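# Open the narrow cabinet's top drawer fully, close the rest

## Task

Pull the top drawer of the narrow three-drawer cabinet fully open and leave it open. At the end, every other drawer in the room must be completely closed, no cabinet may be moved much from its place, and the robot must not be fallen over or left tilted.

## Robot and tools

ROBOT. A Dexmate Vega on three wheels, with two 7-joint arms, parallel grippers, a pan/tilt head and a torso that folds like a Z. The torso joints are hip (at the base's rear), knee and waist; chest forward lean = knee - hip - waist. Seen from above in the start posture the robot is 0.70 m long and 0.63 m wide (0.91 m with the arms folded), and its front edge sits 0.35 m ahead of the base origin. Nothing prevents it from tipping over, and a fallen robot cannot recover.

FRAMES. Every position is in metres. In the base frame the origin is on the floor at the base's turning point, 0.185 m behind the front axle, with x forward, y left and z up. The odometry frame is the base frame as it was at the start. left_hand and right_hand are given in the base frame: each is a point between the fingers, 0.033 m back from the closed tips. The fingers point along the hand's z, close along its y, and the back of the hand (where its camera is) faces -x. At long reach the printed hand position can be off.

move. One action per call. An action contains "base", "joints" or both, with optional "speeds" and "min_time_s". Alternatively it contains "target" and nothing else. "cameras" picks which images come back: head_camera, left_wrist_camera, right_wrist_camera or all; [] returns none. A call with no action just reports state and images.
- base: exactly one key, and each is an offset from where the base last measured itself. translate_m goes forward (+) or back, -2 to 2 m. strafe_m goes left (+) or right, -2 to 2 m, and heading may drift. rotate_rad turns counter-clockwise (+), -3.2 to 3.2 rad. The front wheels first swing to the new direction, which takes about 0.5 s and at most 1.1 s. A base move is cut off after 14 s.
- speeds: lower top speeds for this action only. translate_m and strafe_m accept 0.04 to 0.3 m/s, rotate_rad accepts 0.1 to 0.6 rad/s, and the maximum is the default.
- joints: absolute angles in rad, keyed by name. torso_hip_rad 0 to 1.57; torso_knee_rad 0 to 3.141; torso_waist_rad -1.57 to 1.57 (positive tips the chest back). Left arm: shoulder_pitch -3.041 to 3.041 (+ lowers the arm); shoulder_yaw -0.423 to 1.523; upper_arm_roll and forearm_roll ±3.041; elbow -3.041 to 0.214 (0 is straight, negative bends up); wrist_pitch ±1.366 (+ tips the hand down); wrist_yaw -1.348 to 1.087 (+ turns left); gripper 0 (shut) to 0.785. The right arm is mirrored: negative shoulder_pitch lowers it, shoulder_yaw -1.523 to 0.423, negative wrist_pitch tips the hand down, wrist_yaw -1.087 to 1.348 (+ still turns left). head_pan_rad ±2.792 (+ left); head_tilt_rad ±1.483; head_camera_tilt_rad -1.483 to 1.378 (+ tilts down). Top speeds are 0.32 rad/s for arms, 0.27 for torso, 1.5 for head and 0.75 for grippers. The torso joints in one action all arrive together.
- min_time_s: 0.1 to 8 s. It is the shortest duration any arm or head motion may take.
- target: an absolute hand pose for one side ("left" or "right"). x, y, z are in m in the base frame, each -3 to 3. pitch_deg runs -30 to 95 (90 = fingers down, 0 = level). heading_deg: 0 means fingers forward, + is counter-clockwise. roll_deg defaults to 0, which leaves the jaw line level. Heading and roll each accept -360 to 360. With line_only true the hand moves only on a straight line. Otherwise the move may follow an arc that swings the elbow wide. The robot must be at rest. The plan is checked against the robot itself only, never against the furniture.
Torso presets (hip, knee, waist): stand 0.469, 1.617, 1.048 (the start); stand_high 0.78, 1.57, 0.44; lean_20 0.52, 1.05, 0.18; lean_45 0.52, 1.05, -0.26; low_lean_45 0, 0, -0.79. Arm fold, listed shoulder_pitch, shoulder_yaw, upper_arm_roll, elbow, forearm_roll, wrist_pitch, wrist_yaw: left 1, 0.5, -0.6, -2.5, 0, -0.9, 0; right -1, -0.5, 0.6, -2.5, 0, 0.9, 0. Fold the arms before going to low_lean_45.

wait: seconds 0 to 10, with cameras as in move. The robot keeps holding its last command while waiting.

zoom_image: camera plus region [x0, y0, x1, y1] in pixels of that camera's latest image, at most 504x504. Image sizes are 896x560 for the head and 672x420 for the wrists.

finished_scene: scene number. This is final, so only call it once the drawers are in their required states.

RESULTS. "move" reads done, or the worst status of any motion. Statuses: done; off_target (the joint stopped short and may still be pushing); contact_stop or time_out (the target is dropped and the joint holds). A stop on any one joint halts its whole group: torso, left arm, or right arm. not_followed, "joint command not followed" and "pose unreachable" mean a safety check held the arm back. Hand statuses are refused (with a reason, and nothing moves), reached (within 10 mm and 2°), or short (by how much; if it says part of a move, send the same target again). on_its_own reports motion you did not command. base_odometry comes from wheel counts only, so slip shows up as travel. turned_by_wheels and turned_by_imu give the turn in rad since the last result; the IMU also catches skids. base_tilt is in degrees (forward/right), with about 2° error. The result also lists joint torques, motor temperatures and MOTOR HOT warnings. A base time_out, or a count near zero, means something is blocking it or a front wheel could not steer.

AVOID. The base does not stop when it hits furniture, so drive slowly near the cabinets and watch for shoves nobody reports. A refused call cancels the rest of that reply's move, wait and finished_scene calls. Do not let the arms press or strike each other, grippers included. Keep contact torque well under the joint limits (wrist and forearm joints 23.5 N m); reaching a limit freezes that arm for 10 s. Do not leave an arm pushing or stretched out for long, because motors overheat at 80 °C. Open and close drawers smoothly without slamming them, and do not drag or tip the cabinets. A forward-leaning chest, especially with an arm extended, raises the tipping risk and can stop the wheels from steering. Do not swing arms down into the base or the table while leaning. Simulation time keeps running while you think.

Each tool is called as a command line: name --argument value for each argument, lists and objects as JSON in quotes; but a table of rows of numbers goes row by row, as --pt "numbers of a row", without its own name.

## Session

move --joints '{"head_pan_rad": 1.4, "head_camera_tilt_rad": 0.35}' --cameras '["head_camera"]'

move --joints '{"head_pan_rad": 0}' --cameras '["head_camera"]'

move --joints '{"head_pan_rad": -1.4}' --cameras '["head_camera"]'

move --joints '{"head_pan_rad": -2.75,"head_camera_tilt_rad":0.45}' --cameras '["head_camera"]'

Scene clock: 1.60 s.
Joint torques (N m): left_arm=[4.78 -0.38 -1.07 -2.6 -0.11 -2.23 0.04] | right_arm=[-4.57 -1.89 0.11 -2.25 0.1 2.25 0.07]
Motor temperatures (°C): left_arm=[31 31 31 26 40 35 41] | right_arm=[29 27 32 31 36 36 33]
move: done
base_odometry: x=+0.000 y=+0.000 heading=+0.000
turned_by_wheels: +0.000
turned_by_imu: +0.000
base_tilt: forward=+0.0 right=+0.8
base_status: not commanded
joint_positions: torso_hip_rad=+0.469 torso_knee_rad=+1.617 torso_waist_rad=+1.048 left_shoulder_pitch_rad=+2.199 left_shoulder_yaw_rad=+0.008 left_upper_arm_roll_rad=-0.009 left_elbow_rad=-1.083 left_forearm_roll_rad=+0.016 left_wrist_pitch_rad=-0.484 left_wrist_yaw_rad=+0.004 left_gripper_rad=+0.005 right_shoulder_pitch_rad=-2.209 right_shoulder_yaw_rad=+0.017 right_upper_arm_roll_rad=-0.013 right_elbow_rad=-1.119 right_forearm_roll_rad=-0.015 right_wrist_pitch_rad=+0.484 right_wrist_yaw_rad=-0.019 right_gripper_rad=+0.005 head_pan_rad=+1.400 head_tilt_rad=+0.000 head_camera_tilt_rad=+0.350
joint_status: all done
chest: x=-0.0111 y=+0.0000 z=+1.4155 quat_wxyz=(+0.999, +0.000, +0.050, +0.000) (m; base frame)
left_hand: x=+0.1862 y=+0.2374 z=+0.5952 quat_wxyz=(+0.407, +0.009, +0.913, +0.007) pitch_deg=+41.9 heading_deg=+0.4 roll_deg=+1.6 back=up (m; base frame)
right_hand: x=+0.1977 y=-0.2171 z=+0.6067 quat_wxyz=(+0.419, +0.002, +0.908, +0.001) pitch_deg=+40.4 heading_deg=+0.0 roll_deg=+0.2 back=up (m; base frame)
pictures: head_camera

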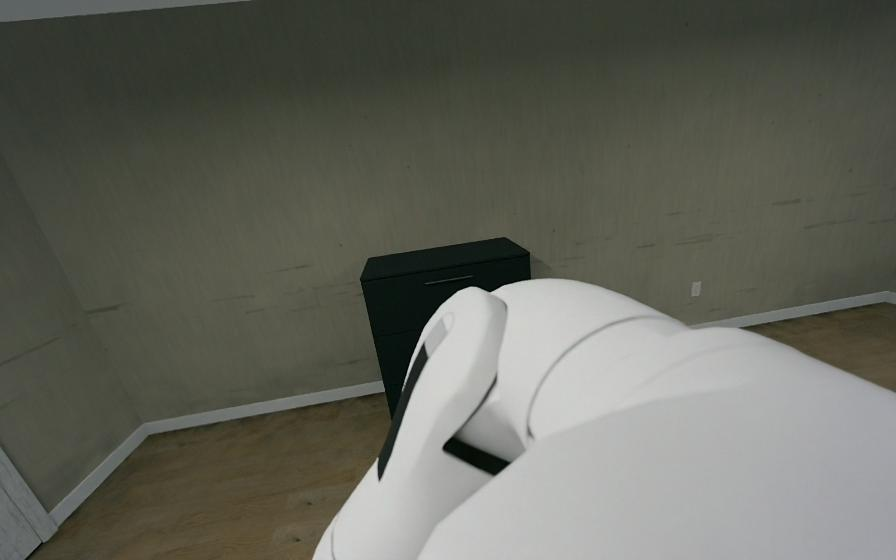

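Scene clock: 3.20 s.
Joint torques (N m): left_arm=[6.32 0.28 -1.7 -3.77 0.04 -1.75 -0.08] | right_arm=[-3.81 -0.41 -0.01 -2.23 0.12 3.15 0.09]
Motor temperatures (°C): left_arm=[31 31 31 26 40 35 41] | right_arm=[29 27 32 31 36 36 33]
move: done
base_odometry: x=+0.000 y=+0.000 heading=+0.000
turned_by_wheels: +0.000
turned_by_imu: +0.000
base_tilt: forward=+0.1 right=+0.8
base_status: not commanded
joint_positions: torso_hip_rad=+0.469 torso_knee_rad=+1.617 torso_waist_rad=+1.048 left_shoulder_pitch_rad=+2.199 left_shoulder_yaw_rad=+0.008 left_upper_arm_roll_rad=-0.009 left_elbow_rad=-1.083 left_forearm_roll_rad=+0.016 left_wrist_pitch_rad=-0.484 left_wrist_yaw_rad=+0.004 left_gripper_rad=+0.005 right_shoulder_pitch_rad=-2.209 right_shoulder_yaw_rad=+0.017 right_upper_arm_roll_rad=-0.013 right_elbow_rad=-1.119 right_forearm_roll_rad=-0.015 right_wrist_pitch_rad=+0.484 right_wrist_yaw_rad=-0.019 right_gripper_rad=+0.005 head_pan_rad=+0.000 head_tilt_rad=+0.000 head_camera_tilt_rad=+0.350
joint_status: all done
chest: x=-0.0111 y=+0.0000 z=+1.4155 quat_wxyz=(+0.999, +0.000, +0.050, +0.000) (m; base frame)
left_hand: x=+0.1862 y=+0.2374 z=+0.5952 quat_wxyz=(+0.407, +0.009, +0.913, +0.007) pitch_deg=+41.9 heading_deg=+0.4 roll_deg=+1.6 back=up (m; base frame)
right_hand: x=+0.1977 y=-0.2171 z=+0.6067 quat_wxyz=(+0.419, +0.002, +0.908, +0.001) pitch_deg=+40.4 heading_deg=+0.0 roll_deg=+0.2 back=up (m; base frame)
pictures: head_camera

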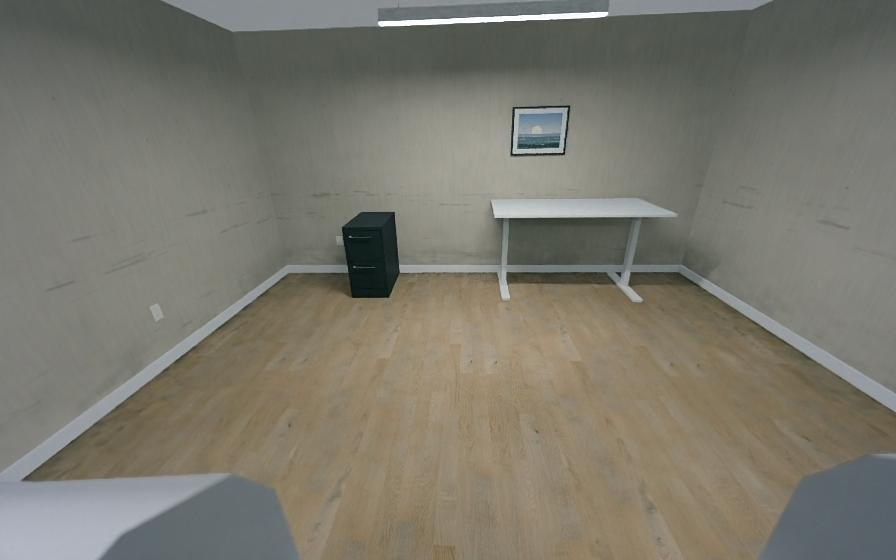

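Scene clock: 4.80 s.
Joint torques (N m): left_arm=[5.68 0.17 -0.91 -2.44 -0.09 -2.48 0.16] | right_arm=[-4.04 -1.42 0.66 -2.69 0.19 2.46 -0.25]
Motor temperatures (°C): left_arm=[31 31 31 26 40 35 41] | right_arm=[29 27 32 31 36 36 33]
move: done
base_odometry: x=+0.000 y=+0.000 heading=+0.000
turned_by_wheels: +0.000
turned_by_imu: +0.000
base_tilt: forward=+0.0 right=+0.7
base_status: not commanded
joint_positions: torso_hip_rad=+0.469 torso_knee_rad=+1.617 torso_waist_rad=+1.048 left_shoulder_pitch_rad=+2.199 left_shoulder_yaw_rad=+0.008 left_upper_arm_roll_rad=-0.009 left_elbow_rad=-1.083 left_forearm_roll_rad=+0.016 left_wrist_pitch_rad=-0.484 left_wrist_yaw_rad=+0.004 left_gripper_rad=+0.005 right_shoulder_pitch_rad=-2.209 right_shoulder_yaw_rad=+0.017 right_upper_arm_roll_rad=-0.013 right_elbow_rad=-1.119 right_forearm_roll_rad=-0.015 right_wrist_pitch_rad=+0.484 right_wrist_yaw_rad=-0.019 right_gripper_rad=+0.005 head_pan_rad=-1.400 head_tilt_rad=+0.000 head_camera_tilt_rad=+0.350
joint_status: all done
chest: x=-0.0111 y=+0.0000 z=+1.4155 quat_wxyz=(+0.999, +0.000, +0.050, +0.000) (m; base frame)
left_hand: x=+0.1862 y=+0.2374 z=+0.5952 quat_wxyz=(+0.407, +0.009, +0.913, +0.007) pitch_deg=+41.9 heading_deg=+0.4 roll_deg=+1.6 back=up (m; base frame)
right_hand: x=+0.1977 y=-0.2171 z=+0.6067 quat_wxyz=(+0.419, +0.002, +0.908, +0.001) pitch_deg=+40.4 heading_deg=+0.0 roll_deg=+0.2 back=up (m; base frame)
pictures: head_camera

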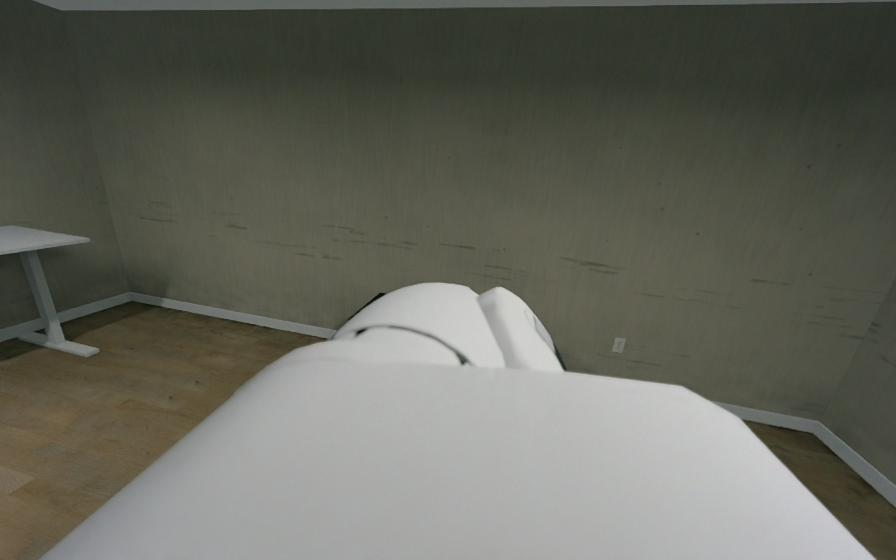

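Scene clock: 6.37 s.
Joint torques (N m): left_arm=[5.09 -0.76 -1.08 -2.92 0.35 -1.43 0.09] | right_arm=[-4.97 -0.29 0.39 -2.72 0.04 2.34 -0.11]
Motor temperatures (°C): left_arm=[31 31 31 26 40 35 41] | right_arm=[29 27 32 31 36 36 33]
move: done
base_odometry: x=+0.000 y=+0.000 heading=+0.000
turned_by_wheels: +0.000
turned_by_imu: +0.000
base_tilt: forward=+0.0 right=+0.7
base_status: not commanded
joint_positions: torso_hip_rad=+0.469 torso_knee_rad=+1.617 torso_waist_rad=+1.048 left_shoulder_pitch_rad=+2.199 left_shoulder_yaw_rad=+0.008 left_upper_arm_roll_rad=-0.009 left_elbow_rad=-1.083 left_forearm_roll_rad=+0.016 left_wrist_pitch_rad=-0.484 left_wrist_yaw_rad=+0.004 left_gripper_rad=+0.005 right_shoulder_pitch_rad=-2.209 right_shoulder_yaw_rad=+0.017 right_upper_arm_roll_rad=-0.013 right_elbow_rad=-1.119 right_forearm_roll_rad=-0.015 right_wrist_pitch_rad=+0.484 right_wrist_yaw_rad=-0.019 right_gripper_rad=+0.005 head_pan_rad=-2.750 head_tilt_rad=+0.000 head_camera_tilt_rad=+0.450
joint_status: all done
chest: x=-0.0111 y=+0.0000 z=+1.4155 quat_wxyz=(+0.999, +0.000, +0.050, +0.000) (m; base frame)
left_hand: x=+0.1862 y=+0.2374 z=+0.5952 quat_wxyz=(+0.407, +0.009, +0.913, +0.007) pitch_deg=+41.9 heading_deg=+0.4 roll_deg=+1.6 back=up (m; base frame)
right_hand: x=+0.1977 y=-0.2171 z=+0.6067 quat_wxyz=(+0.419, +0.002, +0.908, +0.001) pitch_deg=+40.4 heading_deg=+0.0 roll_deg=+0.2 back=up (m; base frame)
pictures: head_camera

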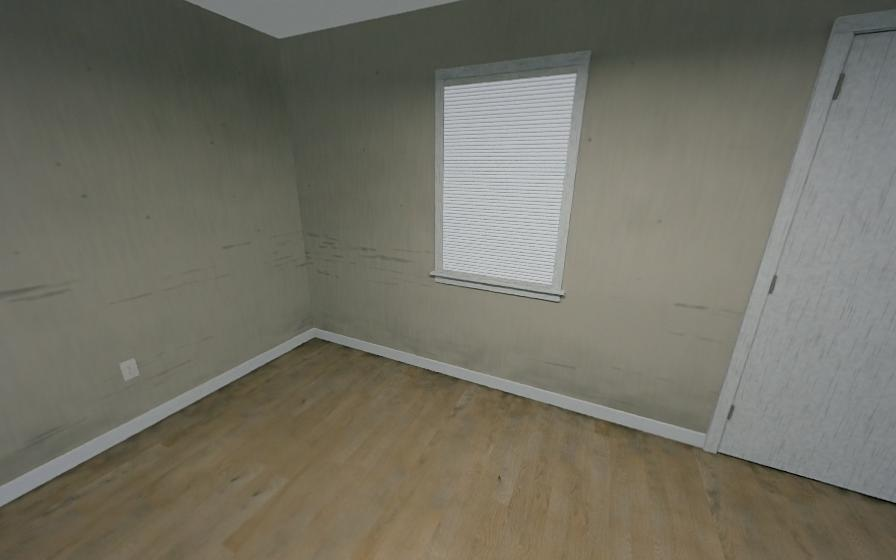

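move --base '{"rotate_rad": -1.2}' --joints '{"head_pan_rad": 0, "head_camera_tilt_rad": 0.5, "left_shoulder_pitch_rad": 1.2, "right_shoulder_pitch_rad": -1.2}' --cameras '["head_camera"]'

Scene clock: 11.83 s.
Joint torques (N m): left_arm=[-27.95 0.35 -1.65 -7.51 0.13 -2.26 -0.12] | right_arm=[33.18 -0.79 0.19 -6.83 -0.19 3.08 -0.07]
Motor temperatures (°C): left_arm=[31 31 31 26 40 35 41] | right_arm=[30 27 32 31 36 36 33]
move: done
base_odometry: x=+0.002 y=+0.001 heading=-1.203
turned_by_wheels: -1.203
turned_by_imu: -1.197
base_tilt: forward=+0.0 right=+0.8
base_status: done
joint_positions: torso_hip_rad=+0.469 torso_knee_rad=+1.617 torso_waist_rad=+1.048 left_shoulder_pitch_rad=+1.204 left_shoulder_yaw_rad=+0.008 left_upper_arm_roll_rad=-0.009 left_elbow_rad=-1.083 left_forearm_roll_rad=+0.016 left_wrist_pitch_rad=-0.484 left_wrist_yaw_rad=+0.004 left_gripper_rad=+0.005 right_shoulder_pitch_rad=-1.205 right_shoulder_yaw_rad=+0.017 right_upper_arm_roll_rad=-0.013 right_elbow_rad=-1.119 right_forearm_roll_rad=-0.015 right_wrist_pitch_rad=+0.484 right_wrist_yaw_rad=-0.019 right_gripper_rad=+0.005 head_pan_rad=+0.000 head_tilt_rad=+0.000 head_camera_tilt_rad=+0.500
joint_status: all done
chest: x=-0.0111 y=+0.0000 z=+1.4155 quat_wxyz=(+0.999, +0.000, +0.050, +0.000) (m; base frame)
left_hand: x=+0.7842 y=+0.2374 z=+1.1341 quat_wxyz=(+0.794, +0.004, +0.608, +0.011) pitch_deg=-15.1 heading_deg=+0.3 roll_deg=+1.2 back=up (m; base frame)
right_hand: x=+0.7833 y=-0.2171 z=+1.1574 quat_wxyz=(+0.804, +0.001, +0.594, +0.002) pitch_deg=-17.1 heading_deg=+0.0 roll_deg=+0.2 back=up (m; base frame)
pictures: head_camera

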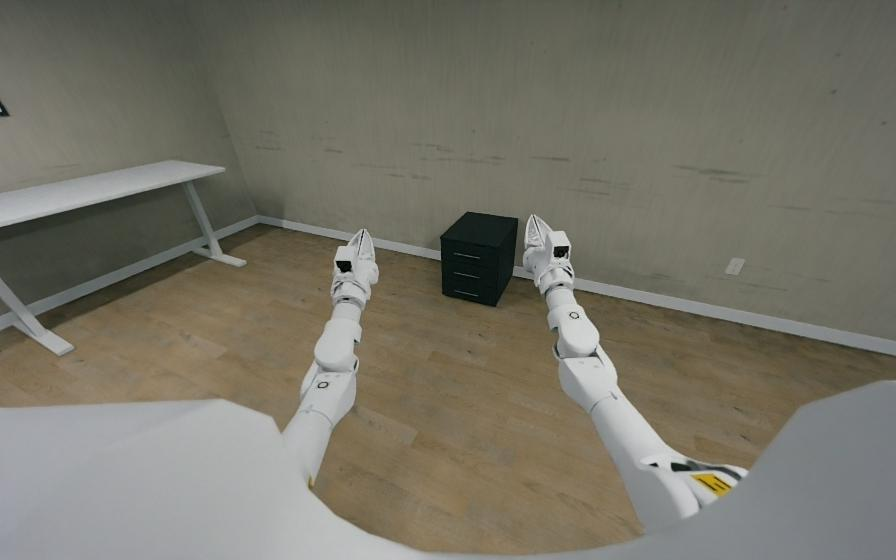

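zoom_image --camera "head_camera" --region '[420, 200, 540, 320]'

Scaled by 4.200 from the camera's 896x560 image, which has a finer 960x600 frame.

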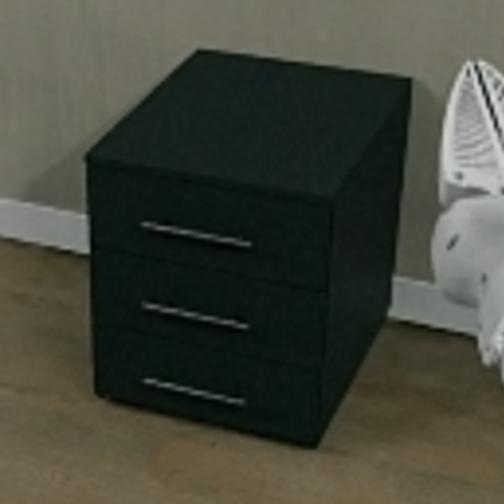

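move --base '{"rotate_rad": -0.04}' --cameras '[]'

move --base '{"translate_m": 1.037}' --joints '{"torso_hip_rad": 0.22, "torso_knee_rad": 0.9, "torso_waist_rad": 0.0, "left_gripper_rad": 0.35, "head_camera_tilt_rad": 0.3}' --cameras '[]'

move --base '{"rotate_rad": -0.345}' --cameras '["head_camera"]'

move --target '{"side": "left", "x": 0.6, "y": 0.28, "z": 0.42, "pitch_deg": 28, "heading_deg": 0, "roll_deg": 90}' --cameras '["head_camera", "left_wrist_camera"]'

Scene clock: 13.30 s.
Joint torques (N m): left_arm=[-28.25 0.83 -0.16 -7.52 -0.11 -2.7 0.07] | right_arm=[32.97 -0.52 0.26 -6.88 0.13 2.51 -0.13]
Motor temperatures (°C): left_arm=[31 31 31 26 40 35 41] | right_arm=[30 27 32 31 36 36 33]
move: done
base_odometry: x=+0.002 y=+0.001 heading=-1.243
turned_by_wheels: -0.040
turned_by_imu: -0.039
base_tilt: forward=+0.0 right=+0.7
base_status: done
joint_positions: torso_hip_rad=+0.469 torso_knee_rad=+1.617 torso_waist_rad=+1.048 left_shoulder_pitch_rad=+1.200 left_shoulder_yaw_rad=+0.008 left_upper_arm_roll_rad=-0.009 left_elbow_rad=-1.083 left_forearm_roll_rad=+0.016 left_wrist_pitch_rad=-0.484 left_wrist_yaw_rad=+0.004 left_gripper_rad=+0.005 right_shoulder_pitch_rad=-1.201 right_shoulder_yaw_rad=+0.017 right_upper_arm_roll_rad=-0.013 right_elbow_rad=-1.119 right_forearm_roll_rad=-0.015 right_wrist_pitch_rad=+0.484 right_wrist_yaw_rad=-0.019 right_gripper_rad=+0.005 head_pan_rad=+0.000 head_tilt_rad=+0.000 head_camera_tilt_rad=+0.500
joint_status: not commanded
chest: x=-0.0111 y=+0.0000 z=+1.4155 quat_wxyz=(+0.999, +0.000, +0.050, +0.000) (m; base frame)
left_hand: x=+0.7852 y=+0.2374 z=+1.1370 quat_wxyz=(+0.795, +0.004, +0.607, +0.011) pitch_deg=-15.3 heading_deg=+0.3 roll_deg=+1.2 back=up (m; base frame)
right_hand: x=+0.7843 y=-0.2171 z=+1.1605 quat_wxyz=(+0.806, +0.001, +0.593, +0.002) pitch_deg=-17.3 heading_deg=+0.0 roll_deg=+0.2 back=up (m; base frame)
pictures: none
No camera images: "cameras" was empty.

Scene clock: 18.70 s.
Joint torques (N m): left_arm=[-11.49 2.12 -1.54 -5.58 0.12 -2.37 -0.09] | right_arm=[16.1 -1.51 0.24 -5.75 0.11 3.61 -0.13]
Motor temperatures (°C): left_arm=[31 31 31 26 40 35 41] | right_arm=[30 27 32 31 36 36 33]
move: done
base_odometry: x=+0.336 y=-0.981 heading=-1.244
turned_by_wheels: -0.001
turned_by_imu: -0.003
base_tilt: forward=+0.1 right=+0.7
base_status: done
joint_positions: torso_hip_rad=+0.220 torso_knee_rad=+0.900 torso_waist_rad=+0.000 left_shoulder_pitch_rad=+1.200 left_shoulder_yaw_rad=+0.008 left_upper_arm_roll_rad=-0.009 left_elbow_rad=-1.083 left_forearm_roll_rad=+0.016 left_wrist_pitch_rad=-0.484 left_wrist_yaw_rad=+0.004 left_gripper_rad=+0.350 right_shoulder_pitch_rad=-1.200 right_shoulder_yaw_rad=+0.017 right_upper_arm_roll_rad=-0.013 right_elbow_rad=-1.119 right_forearm_roll_rad=-0.015 right_wrist_pitch_rad=+0.484 right_wrist_yaw_rad=-0.019 right_gripper_rad=+0.005 head_pan_rad=+0.000 head_tilt_rad=+0.000 head_camera_tilt_rad=+0.300
joint_status: all done
chest: x=+0.1125 y=+0.0000 z=+1.1848 quat_wxyz=(+0.943, +0.000, +0.334, +0.000) (m; base frame)
left_hand: x=+0.6261 y=+0.2374 z=+0.5155 quat_wxyz=(+0.588, +0.007, +0.809, +0.009) pitch_deg=+18.0 heading_deg=+0.4 roll_deg=+1.4 back=up (m; base frame)
right_hand: x=+0.6382 y=-0.2171 z=+0.5356 quat_wxyz=(+0.603, +0.001, +0.798, +0.001) pitch_deg=+15.9 heading_deg=+0.0 roll_deg=+0.2 back=up (m; base frame)
pictures: none
No camera images: "cameras" was empty.

Scene clock: 20.77 s.
Joint torques (N m): left_arm=[-9.67 -0.48 -1.09 -5.26 0.21 -2.85 -0.03] | right_arm=[14.23 -1.47 0.24 -4.64 0.14 2.4 -0.11]
Motor temperatures (°C): left_arm=[31 31 31 26 40 35 41] | right_arm=[30 27 32 31 36 36 33]
move: done
base_odometry: x=+0.336 y=-0.981 heading=-1.590
turned_by_wheels: -0.346
turned_by_imu: -0.345
base_tilt: forward=+0.1 right=+0.7
base_status: done
joint_positions: torso_hip_rad=+0.220 torso_knee_rad=+0.900 torso_waist_rad=+0.000 left_shoulder_pitch_rad=+1.200 left_shoulder_yaw_rad=+0.008 left_upper_arm_roll_rad=-0.009 left_elbow_rad=-1.083 left_forearm_roll_rad=+0.016 left_wrist_pitch_rad=-0.484 left_wrist_yaw_rad=+0.004 left_gripper_rad=+0.350 right_shoulder_pitch_rad=-1.200 right_shoulder_yaw_rad=+0.017 right_upper_arm_roll_rad=-0.013 right_elbow_rad=-1.119 right_forearm_roll_rad=-0.015 right_wrist_pitch_rad=+0.484 right_wrist_yaw_rad=-0.019 right_gripper_rad=+0.005 head_pan_rad=+0.000 head_tilt_rad=+0.000 head_camera_tilt_rad=+0.300
joint_status: not commanded
chest: x=+0.1125 y=+0.0000 z=+1.1848 quat_wxyz=(+0.943, +0.000, +0.334, +0.000) (m; base frame)
left_hand: x=+0.6261 y=+0.2374 z=+0.5155 quat_wxyz=(+0.588, +0.007, +0.809, +0.009) pitch_deg=+18.0 heading_deg=+0.4 roll_deg=+1.4 back=up (m; base frame)
right_hand: x=+0.6382 y=-0.2171 z=+0.5356 quat_wxyz=(+0.603, +0.001, +0.798, +0.001) pitch_deg=+15.9 heading_deg=+0.0 roll_deg=+0.2 back=up (m; base frame)
pictures: head_camera

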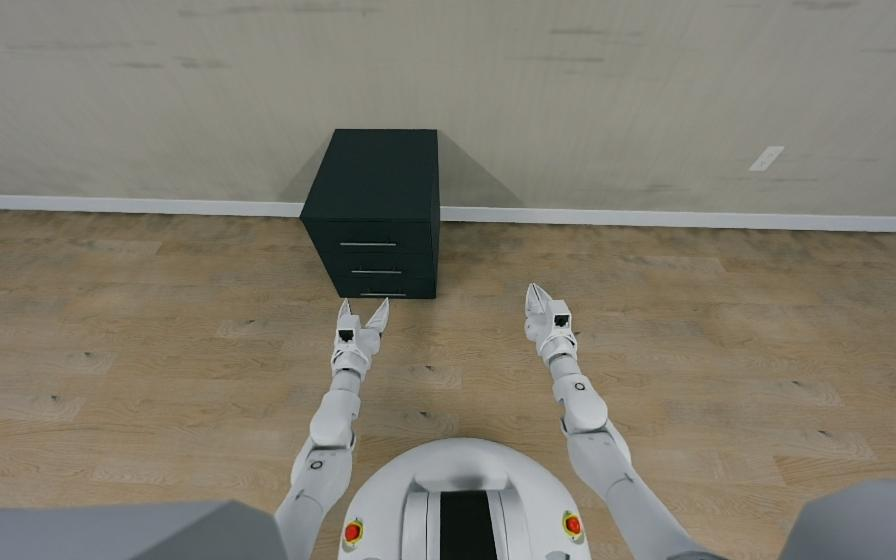

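Scene clock: 25.80 s.
Joint torques (N m): left_arm=[-11.37 6.01 -0.72 -4.44 0.27 0.71 1.48] | right_arm=[15.35 0.12 0.25 -5.85 0.2 3.35 -0.1]
Motor temperatures (°C): left_arm=[31 31 31 26 40 35 41] | right_arm=[30 27 32 31 36 36 33]
move: done
base_odometry: x=+0.336 y=-0.981 heading=-1.590
turned_by_wheels: +0.000
turned_by_imu: +0.000
base_tilt: forward=+0.1 right=+0.7
base_status: not commanded
joint_positions: torso_hip_rad=+0.220 torso_knee_rad=+0.900 torso_waist_rad=+0.000 left_shoulder_pitch_rad=+1.069 left_shoulder_yaw_rad=+0.299 left_upper_arm_roll_rad=+0.373 left_elbow_rad=-0.929 left_forearm_roll_rad=+1.102 left_wrist_pitch_rad=+0.101 left_wrist_yaw_rad=+0.412 left_gripper_rad=+0.350 right_shoulder_pitch_rad=-1.200 right_shoulder_yaw_rad=+0.017 right_upper_arm_roll_rad=-0.013 right_elbow_rad=-1.119 right_forearm_roll_rad=-0.015 right_wrist_pitch_rad=+0.484 right_wrist_yaw_rad=-0.019 right_gripper_rad=+0.005 head_pan_rad=+0.000 head_tilt_rad=+0.000 head_camera_tilt_rad=+0.300
joint_status: not commanded
chest: x=+0.1125 y=+0.0000 z=+1.1848 quat_wxyz=(+0.943, +0.000, +0.334, +0.000) (m; base frame)
left_hand: x=+0.5997 y=+0.2798 z=+0.4199 quat_wxyz=(+0.365, +0.604, +0.608, +0.363) pitch_deg=+28.0 heading_deg=+0.0 roll_deg=+89.6 (m; base frame)
left_hand_status: reached (straight line, planned for 3.7 s): 0 mm and 0.4 deg off.
right_hand: x=+0.6382 y=-0.2171 z=+0.5356 quat_wxyz=(+0.603, +0.001, +0.798, +0.001) pitch_deg=+15.9 heading_deg=+0.0 roll_deg=+0.2 back=up (m; base frame)
pictures: head_camera, left_wrist_camera

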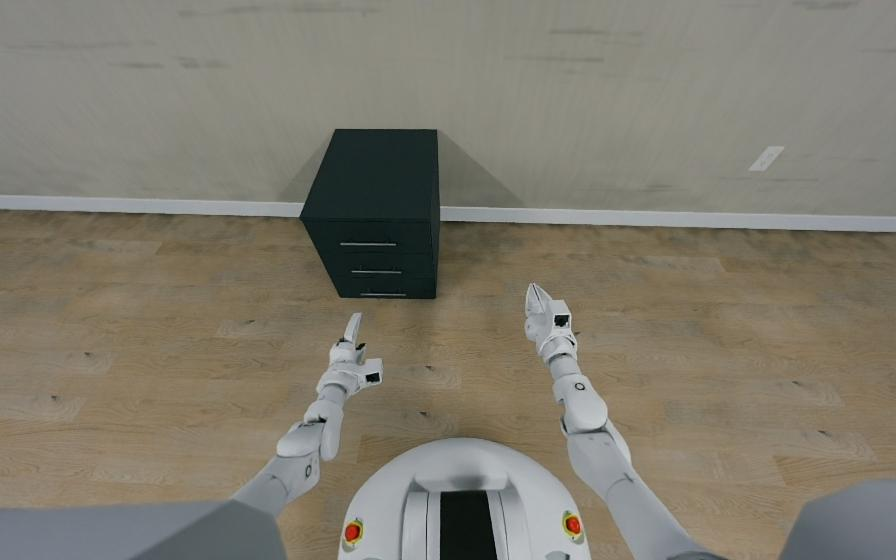

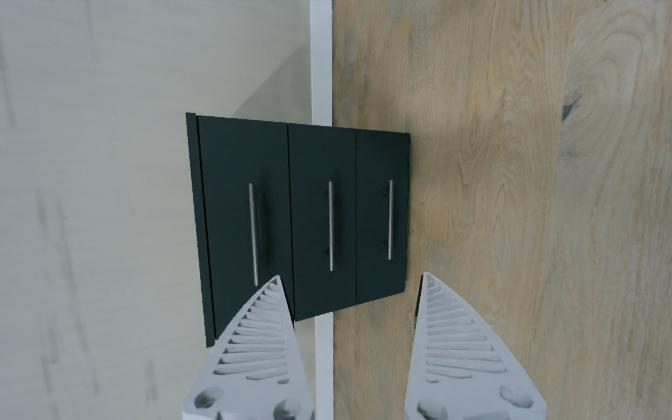

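move --base '{"translate_m": 0.25}' --cameras '["head_camera", "left_wrist_camera"]'

Scene clock: 28.70 s.
Joint torques (N m): left_arm=[-12.42 5.33 -0.45 -3.48 0.3 -0.14 1.23] | right_arm=[16.35 0.36 0.82 -6.25 0.04 3.02 -0.13]
Motor temperatures (°C): left_arm=[31 31 31 26 40 35 41] | right_arm=[30 27 32 31 36 36 33]
move: done
base_odometry: x=+0.332 y=-1.231 heading=-1.590
turned_by_wheels: -0.001
turned_by_imu: -0.001
base_tilt: forward=+0.1 right=+0.8
base_status: done
joint_positions: torso_hip_rad=+0.220 torso_knee_rad=+0.900 torso_waist_rad=+0.000 left_shoulder_pitch_rad=+1.069 left_shoulder_yaw_rad=+0.299 left_upper_arm_roll_rad=+0.375 left_elbow_rad=-0.928 left_forearm_roll_rad=+1.106 left_wrist_pitch_rad=+0.104 left_wrist_yaw_rad=+0.413 left_gripper_rad=+0.350 right_shoulder_pitch_rad=-1.200 right_shoulder_yaw_rad=+0.017 right_upper_arm_roll_rad=-0.013 right_elbow_rad=-1.119 right_forearm_roll_rad=-0.015 right_wrist_pitch_rad=+0.484 right_wrist_yaw_rad=-0.019 right_gripper_rad=+0.005 head_pan_rad=+0.000 head_tilt_rad=+0.000 head_camera_tilt_rad=+0.300
joint_status: not commanded
chest: x=+0.1125 y=+0.0000 z=+1.1848 quat_wxyz=(+0.943, +0.000, +0.334, +0.000) (m; base frame)
left_hand: x=+0.5998 y=+0.2800 z=+0.4198 quat_wxyz=(+0.364, +0.606, +0.606, +0.364) pitch_deg=+28.0 heading_deg=+0.0 roll_deg=+90.0 (m; base frame)
right_hand: x=+0.6382 y=-0.2171 z=+0.5356 quat_wxyz=(+0.603, +0.001, +0.798, +0.001) pitch_deg=+15.9 heading_deg=+0.0 roll_deg=+0.2 back=up (m; base frame)
pictures: head_camera, left_wrist_camera

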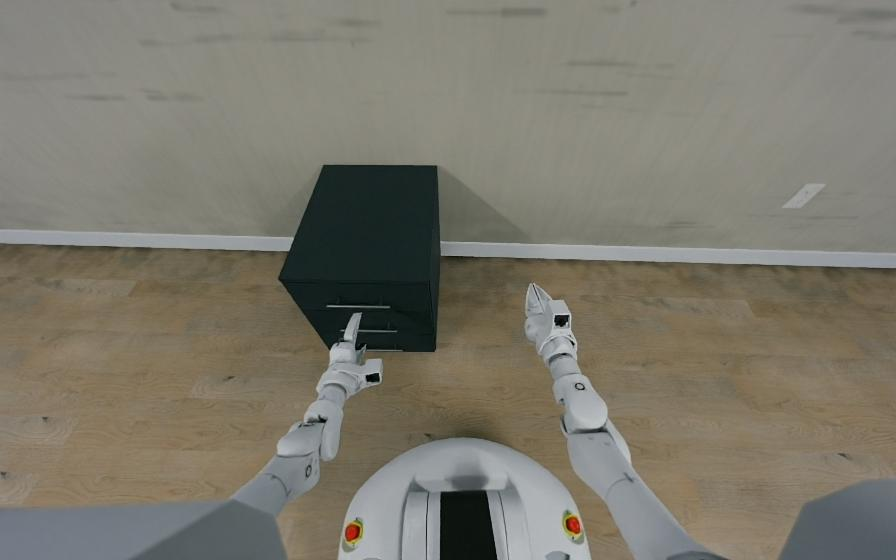

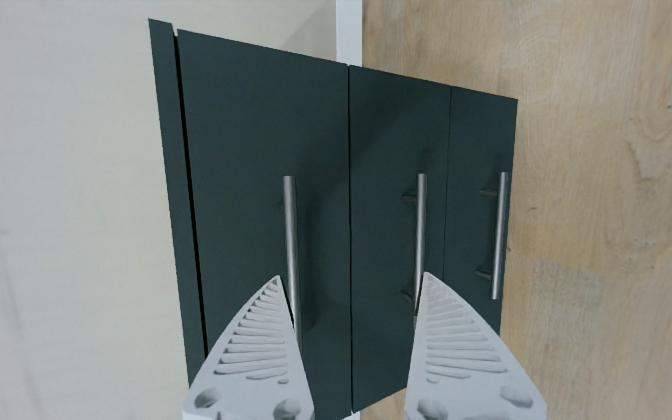

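move --base '{"translate_m": 0.068}' --speeds '{"translate_m": 0.1}' --cameras '["head_camera", "left_wrist_camera"]'

Scene clock: 30.67 s.
Joint torques (N m): left_arm=[-17.55 3.89 -1.73 -5.89 0.38 -0.27 0.43] | right_arm=[16.67 -0.84 0.29 -5.09 -0.05 2.47 0.03]
Motor temperatures (°C): left_arm=[31 31 31 26 40 35 41] | right_arm=[30 27 32 31 36 36 33]
move: done
base_odometry: x=+0.330 y=-1.299 heading=-1.591
turned_by_wheels: +0.000
turned_by_imu: +0.000
base_tilt: forward=+0.0 right=+0.8
base_status: done
joint_positions: torso_hip_rad=+0.220 torso_knee_rad=+0.900 torso_waist_rad=+0.000 left_shoulder_pitch_rad=+1.069 left_shoulder_yaw_rad=+0.299 left_upper_arm_roll_rad=+0.375 left_elbow_rad=-0.928 left_forearm_roll_rad=+1.106 left_wrist_pitch_rad=+0.104 left_wrist_yaw_rad=+0.413 left_gripper_rad=+0.350 right_shoulder_pitch_rad=-1.200 right_shoulder_yaw_rad=+0.017 right_upper_arm_roll_rad=-0.013 right_elbow_rad=-1.119 right_forearm_roll_rad=-0.015 right_wrist_pitch_rad=+0.484 right_wrist_yaw_rad=-0.019 right_gripper_rad=+0.005 head_pan_rad=+0.000 head_tilt_rad=+0.000 head_camera_tilt_rad=+0.300
joint_status: not commanded
chest: x=+0.1124 y=+0.0000 z=+1.1848 quat_wxyz=(+0.943, +0.000, +0.333, +0.000) (m; base frame)
left_hand: x=+0.5996 y=+0.2801 z=+0.4198 quat_wxyz=(+0.364, +0.606, +0.606, +0.364) pitch_deg=+28.0 heading_deg=+0.0 roll_deg=-90.0 (m; base frame)
right_hand: x=+0.6382 y=-0.2171 z=+0.5357 quat_wxyz=(+0.603, +0.001, +0.798, +0.001) pitch_deg=+15.9 heading_deg=+0.0 roll_deg=+0.2 back=up (m; base frame)
pictures: head_camera, left_wrist_camera

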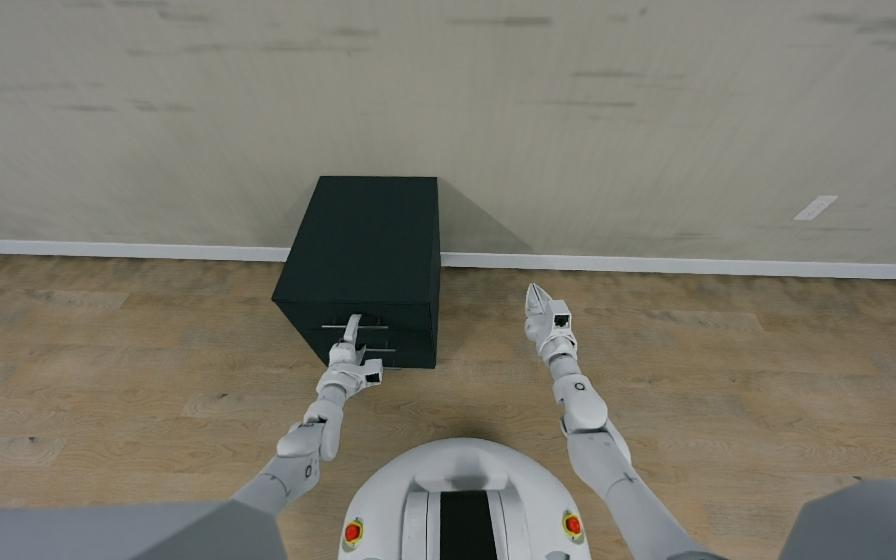

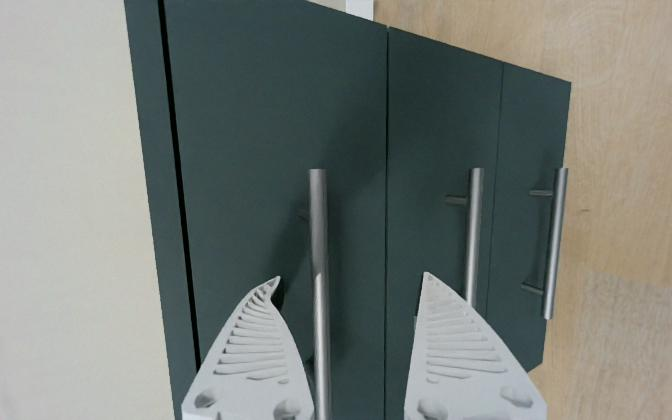

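move --base '{"translate_m": -0.008}' --joints '{"left_gripper_rad": 0.0}' --cameras '[]'

move --base '{"translate_m": -0.15}' --speeds '{"translate_m": 0.08}' --cameras '["head_camera", "left_wrist_camera"]'

Scene clock: 31.77 s.
Joint torques (N m): left_arm=[6.99 3.35 -0.75 6.42 -0.52 -0.73 -6.05] | right_arm=[15.45 -0.85 0.36 -4.94 0.04 3.06 -0.07]
Motor temperatures (°C): left_arm=[31 31 31 26 40 35 41] | right_arm=[30 27 32 31 36 36 33]
move: done
base_odometry: x=+0.331 y=-1.291 heading=-1.592
turned_by_wheels: -0.001
turned_by_imu: -0.001
base_tilt: forward=+0.1 right=+0.7
base_status: done
joint_positions: torso_hip_rad=+0.220 torso_knee_rad=+0.900 torso_waist_rad=+0.000 left_shoulder_pitch_rad=+1.068 left_shoulder_yaw_rad=+0.299 left_upper_arm_roll_rad=+0.375 left_elbow_rad=-0.929 left_forearm_roll_rad=+1.106 left_wrist_pitch_rad=+0.104 left_wrist_yaw_rad=+0.416 left_gripper_rad=+0.000 right_shoulder_pitch_rad=-1.200 right_shoulder_yaw_rad=+0.017 right_upper_arm_roll_rad=-0.013 right_elbow_rad=-1.119 right_forearm_roll_rad=-0.015 right_wrist_pitch_rad=+0.484 right_wrist_yaw_rad=-0.019 right_gripper_rad=+0.005 head_pan_rad=+0.000 head_tilt_rad=+0.000 head_camera_tilt_rad=+0.300
joint_status: all done
chest: x=+0.1120 y=+0.0000 z=+1.1849 quat_wxyz=(+0.943, +0.000, +0.333, +0.000) (m; base frame)
left_hand: x=+0.6014 y=+0.2798 z=+0.4220 quat_wxyz=(+0.366, +0.605, +0.605, +0.366) pitch_deg=+27.7 heading_deg=+0.0 roll_deg=+90.0 (m; base frame)
right_hand: x=+0.6382 y=-0.2171 z=+0.5361 quat_wxyz=(+0.603, +0.001, +0.798, +0.001) pitch_deg=+15.9 heading_deg=+0.0 roll_deg=+0.2 back=up (m; base frame)
pictures: none
No camera images: "cameras" was empty.

Scene clock: 34.57 s.
Joint torques (N m): left_arm=[11.19 2.46 0.46 3.01 -0.59 -1.18 -4.9] | right_arm=[15.64 -0.15 0.67 -5.42 0 3.07 -0.14]
Motor temperatures (°C): left_arm=[31 31 31 26 40 35 42] | right_arm=[30 27 32 31 36 36 33]
move: done
base_odometry: x=+0.334 y=-1.141 heading=-1.591
turned_by_wheels: +0.001
turned_by_imu: +0.002
base_tilt: forward=+0.1 right=+0.8
base_status: done
joint_positions: torso_hip_rad=+0.220 torso_knee_rad=+0.900 torso_waist_rad=+0.000 left_shoulder_pitch_rad=+1.068 left_shoulder_yaw_rad=+0.299 left_upper_arm_roll_rad=+0.375 left_elbow_rad=-0.929 left_forearm_roll_rad=+1.106 left_wrist_pitch_rad=+0.104 left_wrist_yaw_rad=+0.415 left_gripper_rad=+0.000 right_shoulder_pitch_rad=-1.200 right_shoulder_yaw_rad=+0.017 right_upper_arm_roll_rad=-0.013 right_elbow_rad=-1.119 right_forearm_roll_rad=-0.015 right_wrist_pitch_rad=+0.484 right_wrist_yaw_rad=-0.019 right_gripper_rad=+0.005 head_pan_rad=+0.000 head_tilt_rad=+0.000 head_camera_tilt_rad=+0.300
joint_status: not commanded
chest: x=+0.1120 y=+0.0000 z=+1.1849 quat_wxyz=(+0.943, +0.000, +0.333, +0.000) (m; base frame)
left_hand: x=+0.6013 y=+0.2800 z=+0.4219 quat_wxyz=(+0.365, +0.605, +0.605, +0.366) pitch_deg=+27.7 heading_deg=+0.0 roll_deg=-90.0 (m; base frame)
right_hand: x=+0.6382 y=-0.2171 z=+0.5362 quat_wxyz=(+0.603, +0.001, +0.798, +0.001) pitch_deg=+15.8 heading_deg=+0.0 roll_deg=+0.2 back=up (m; base frame)
pictures: head_camera, left_wrist_camera

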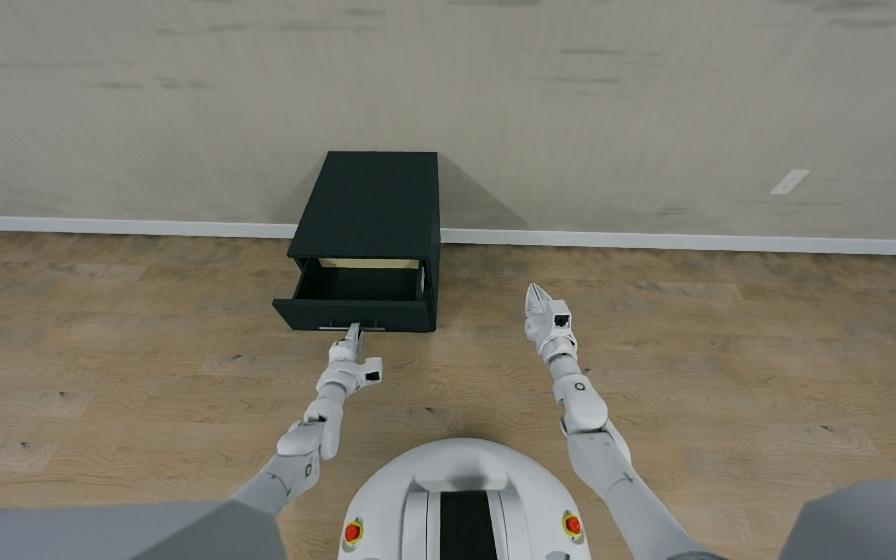

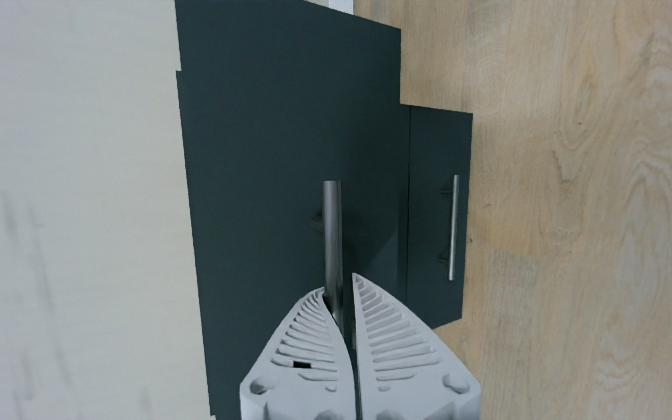

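move --base '{"translate_m": -0.16}' --speeds '{"translate_m": 0.08}' --cameras '[]'

move --base '{"translate_m": -0.1}' --speeds '{"translate_m": 0.05}' --cameras '["head_camera", "left_wrist_camera"]'

Scene clock: 37.60 s.
Joint torques (N m): left_arm=[8.14 -0.19 3.64 3.54 0.49 -2.52 -4.83] | right_arm=[15.68 0.68 0.16 -5.37 0 3.71 -0.07]
Motor temperatures (°C): left_arm=[31 31 31 26 40 35 42] | right_arm=[30 27 32 31 36 36 33]
move: done
base_odometry: x=+0.337 y=-0.981 heading=-1.591
turned_by_wheels: -0.001
turned_by_imu: -0.002
base_tilt: forward=+0.0 right=+0.7
base_status: done
joint_positions: torso_hip_rad=+0.220 torso_knee_rad=+0.900 torso_waist_rad=+0.000 left_shoulder_pitch_rad=+1.068 left_shoulder_yaw_rad=+0.299 left_upper_arm_roll_rad=+0.375 left_elbow_rad=-0.929 left_forearm_roll_rad=+1.106 left_wrist_pitch_rad=+0.105 left_wrist_yaw_rad=+0.415 left_gripper_rad=+0.000 right_shoulder_pitch_rad=-1.200 right_shoulder_yaw_rad=+0.017 right_upper_arm_roll_rad=-0.013 right_elbow_rad=-1.119 right_forearm_roll_rad=-0.015 right_wrist_pitch_rad=+0.484 right_wrist_yaw_rad=-0.019 right_gripper_rad=+0.005 head_pan_rad=+0.000 head_tilt_rad=+0.000 head_camera_tilt_rad=+0.300
joint_status: not commanded
chest: x=+0.1120 y=+0.0000 z=+1.1849 quat_wxyz=(+0.943, +0.000, +0.333, +0.000) (m; base frame)
left_hand: x=+0.6012 y=+0.2805 z=+0.4218 quat_wxyz=(+0.365, +0.605, +0.606, +0.366) pitch_deg=+27.8 heading_deg=+0.1 roll_deg=-90.0 (m; base frame)
right_hand: x=+0.6382 y=-0.2171 z=+0.5362 quat_wxyz=(+0.603, +0.001, +0.798, +0.001) pitch_deg=+15.8 heading_deg=+0.0 roll_deg=+0.2 back=up (m; base frame)
pictures: none
No camera images: "cameras" was empty.

Scene clock: 40.33 s.
Joint torques (N m): left_arm=[-5.4 -0.28 -0.51 -2.91 0.16 -0.07 0.86] | right_arm=[16 -1.08 0.07 -4.58 0.02 2.56 -0.15]
Motor temperatures (°C): left_arm=[31 31 31 26 40 35 42] | right_arm=[30 27 32 31 36 36 33]
move: done
base_odometry: x=+0.339 y=-0.881 heading=-1.592
turned_by_wheels: -0.001
turned_by_imu: -0.001
base_tilt: forward=+0.0 right=+0.7
base_status: done
joint_positions: torso_hip_rad=+0.220 torso_knee_rad=+0.900 torso_waist_rad=+0.000 left_shoulder_pitch_rad=+1.068 left_shoulder_yaw_rad=+0.299 left_upper_arm_roll_rad=+0.375 left_elbow_rad=-0.928 left_forearm_roll_rad=+1.106 left_wrist_pitch_rad=+0.104 left_wrist_yaw_rad=+0.413 left_gripper_rad=+0.000 right_shoulder_pitch_rad=-1.200 right_shoulder_yaw_rad=+0.017 right_upper_arm_roll_rad=-0.013 right_elbow_rad=-1.119 right_forearm_roll_rad=-0.015 right_wrist_pitch_rad=+0.484 right_wrist_yaw_rad=-0.019 right_gripper_rad=+0.005 head_pan_rad=+0.000 head_tilt_rad=+0.000 head_camera_tilt_rad=+0.300
joint_status: not commanded
chest: x=+0.1124 y=+0.0000 z=+1.1848 quat_wxyz=(+0.943, +0.000, +0.334, +0.000) (m; base frame)
left_hand: x=+0.6001 y=+0.2802 z=+0.4201 quat_wxyz=(+0.364, +0.606, +0.606, +0.364) pitch_deg=+28.0 heading_deg=+0.0 roll_deg=-90.0 (m; base frame)
right_hand: x=+0.6382 y=-0.2171 z=+0.5357 quat_wxyz=(+0.603, +0.001, +0.798, +0.001) pitch_deg=+15.9 heading_deg=+0.0 roll_deg=+0.2 back=up (m; base frame)
pictures: head_camera, left_wrist_camera

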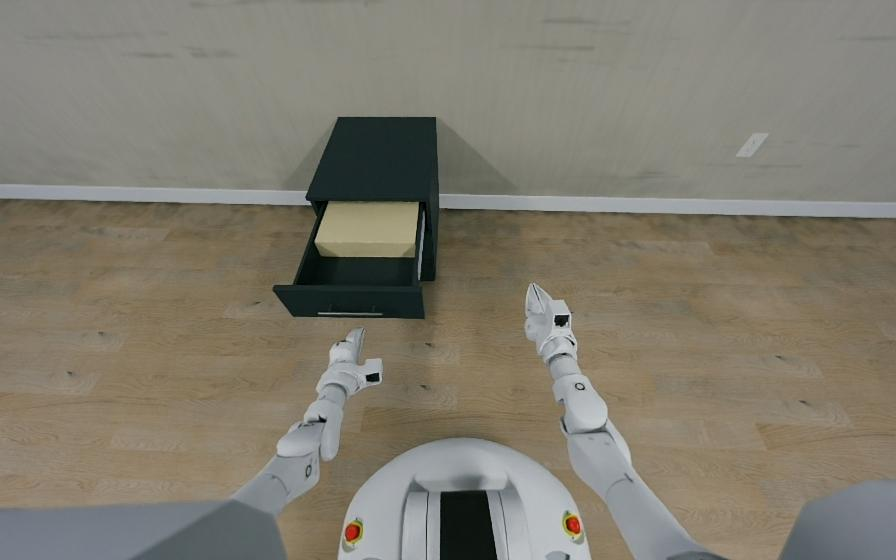

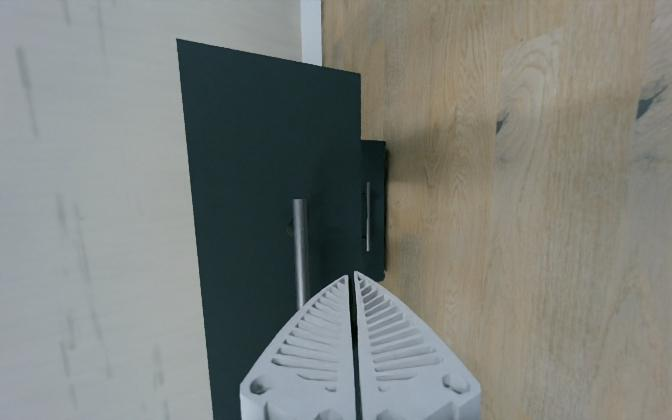

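move --joints '{"head_pan_rad": 2.5, "head_camera_tilt_rad": 0.9}' --cameras '["head_camera"]'

Scene clock: 43.03 s.
Joint torques (N m): left_arm=[-5.9 0.96 -0.52 -2.73 0.24 -0.5 0.94] | right_arm=[15.2 -1.03 0.19 -4.05 0.15 2.69 -0.13]
Motor temperatures (°C): left_arm=[31 31 31 26 40 35 42] | right_arm=[30 27 32 31 36 36 33]
move: done
base_odometry: x=+0.339 y=-0.881 heading=-1.592
turned_by_wheels: +0.000
turned_by_imu: +0.000
base_tilt: forward=+0.1 right=+0.7
base_status: not commanded
joint_positions: torso_hip_rad=+0.220 torso_knee_rad=+0.900 torso_waist_rad=+0.000 left_shoulder_pitch_rad=+1.068 left_shoulder_yaw_rad=+0.299 left_upper_arm_roll_rad=+0.375 left_elbow_rad=-0.928 left_forearm_roll_rad=+1.106 left_wrist_pitch_rad=+0.104 left_wrist_yaw_rad=+0.413 left_gripper_rad=+0.000 right_shoulder_pitch_rad=-1.200 right_shoulder_yaw_rad=+0.017 right_upper_arm_roll_rad=-0.013 right_elbow_rad=-1.119 right_forearm_roll_rad=-0.015 right_wrist_pitch_rad=+0.484 right_wrist_yaw_rad=-0.019 right_gripper_rad=+0.005 head_pan_rad=+2.500 head_tilt_rad=+0.000 head_camera_tilt_rad=+0.900
joint_status: all done
chest: x=+0.1124 y=+0.0000 z=+1.1848 quat_wxyz=(+0.943, +0.000, +0.334, +0.000) (m; base frame)
left_hand: x=+0.6001 y=+0.2802 z=+0.4201 quat_wxyz=(+0.364, +0.606, +0.606, +0.364) pitch_deg=+28.0 heading_deg=+0.0 roll_deg=-90.0 (m; base frame)
right_hand: x=+0.6382 y=-0.2171 z=+0.5357 quat_wxyz=(+0.603, +0.001, +0.798, +0.001) pitch_deg=+15.9 heading_deg=+0.0 roll_deg=+0.2 back=up (m; base frame)
pictures: head_camera

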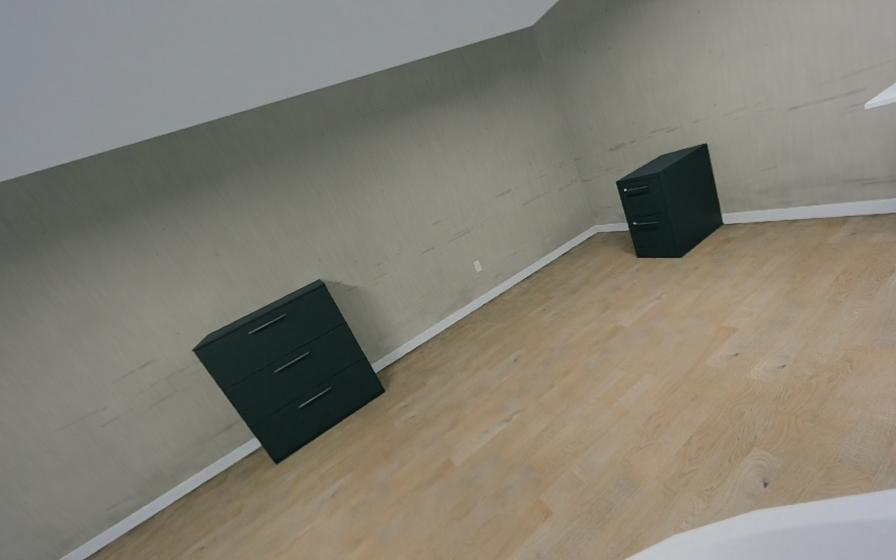

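All shut.

finished_scene --scene 3

The scene is finished: the task was done.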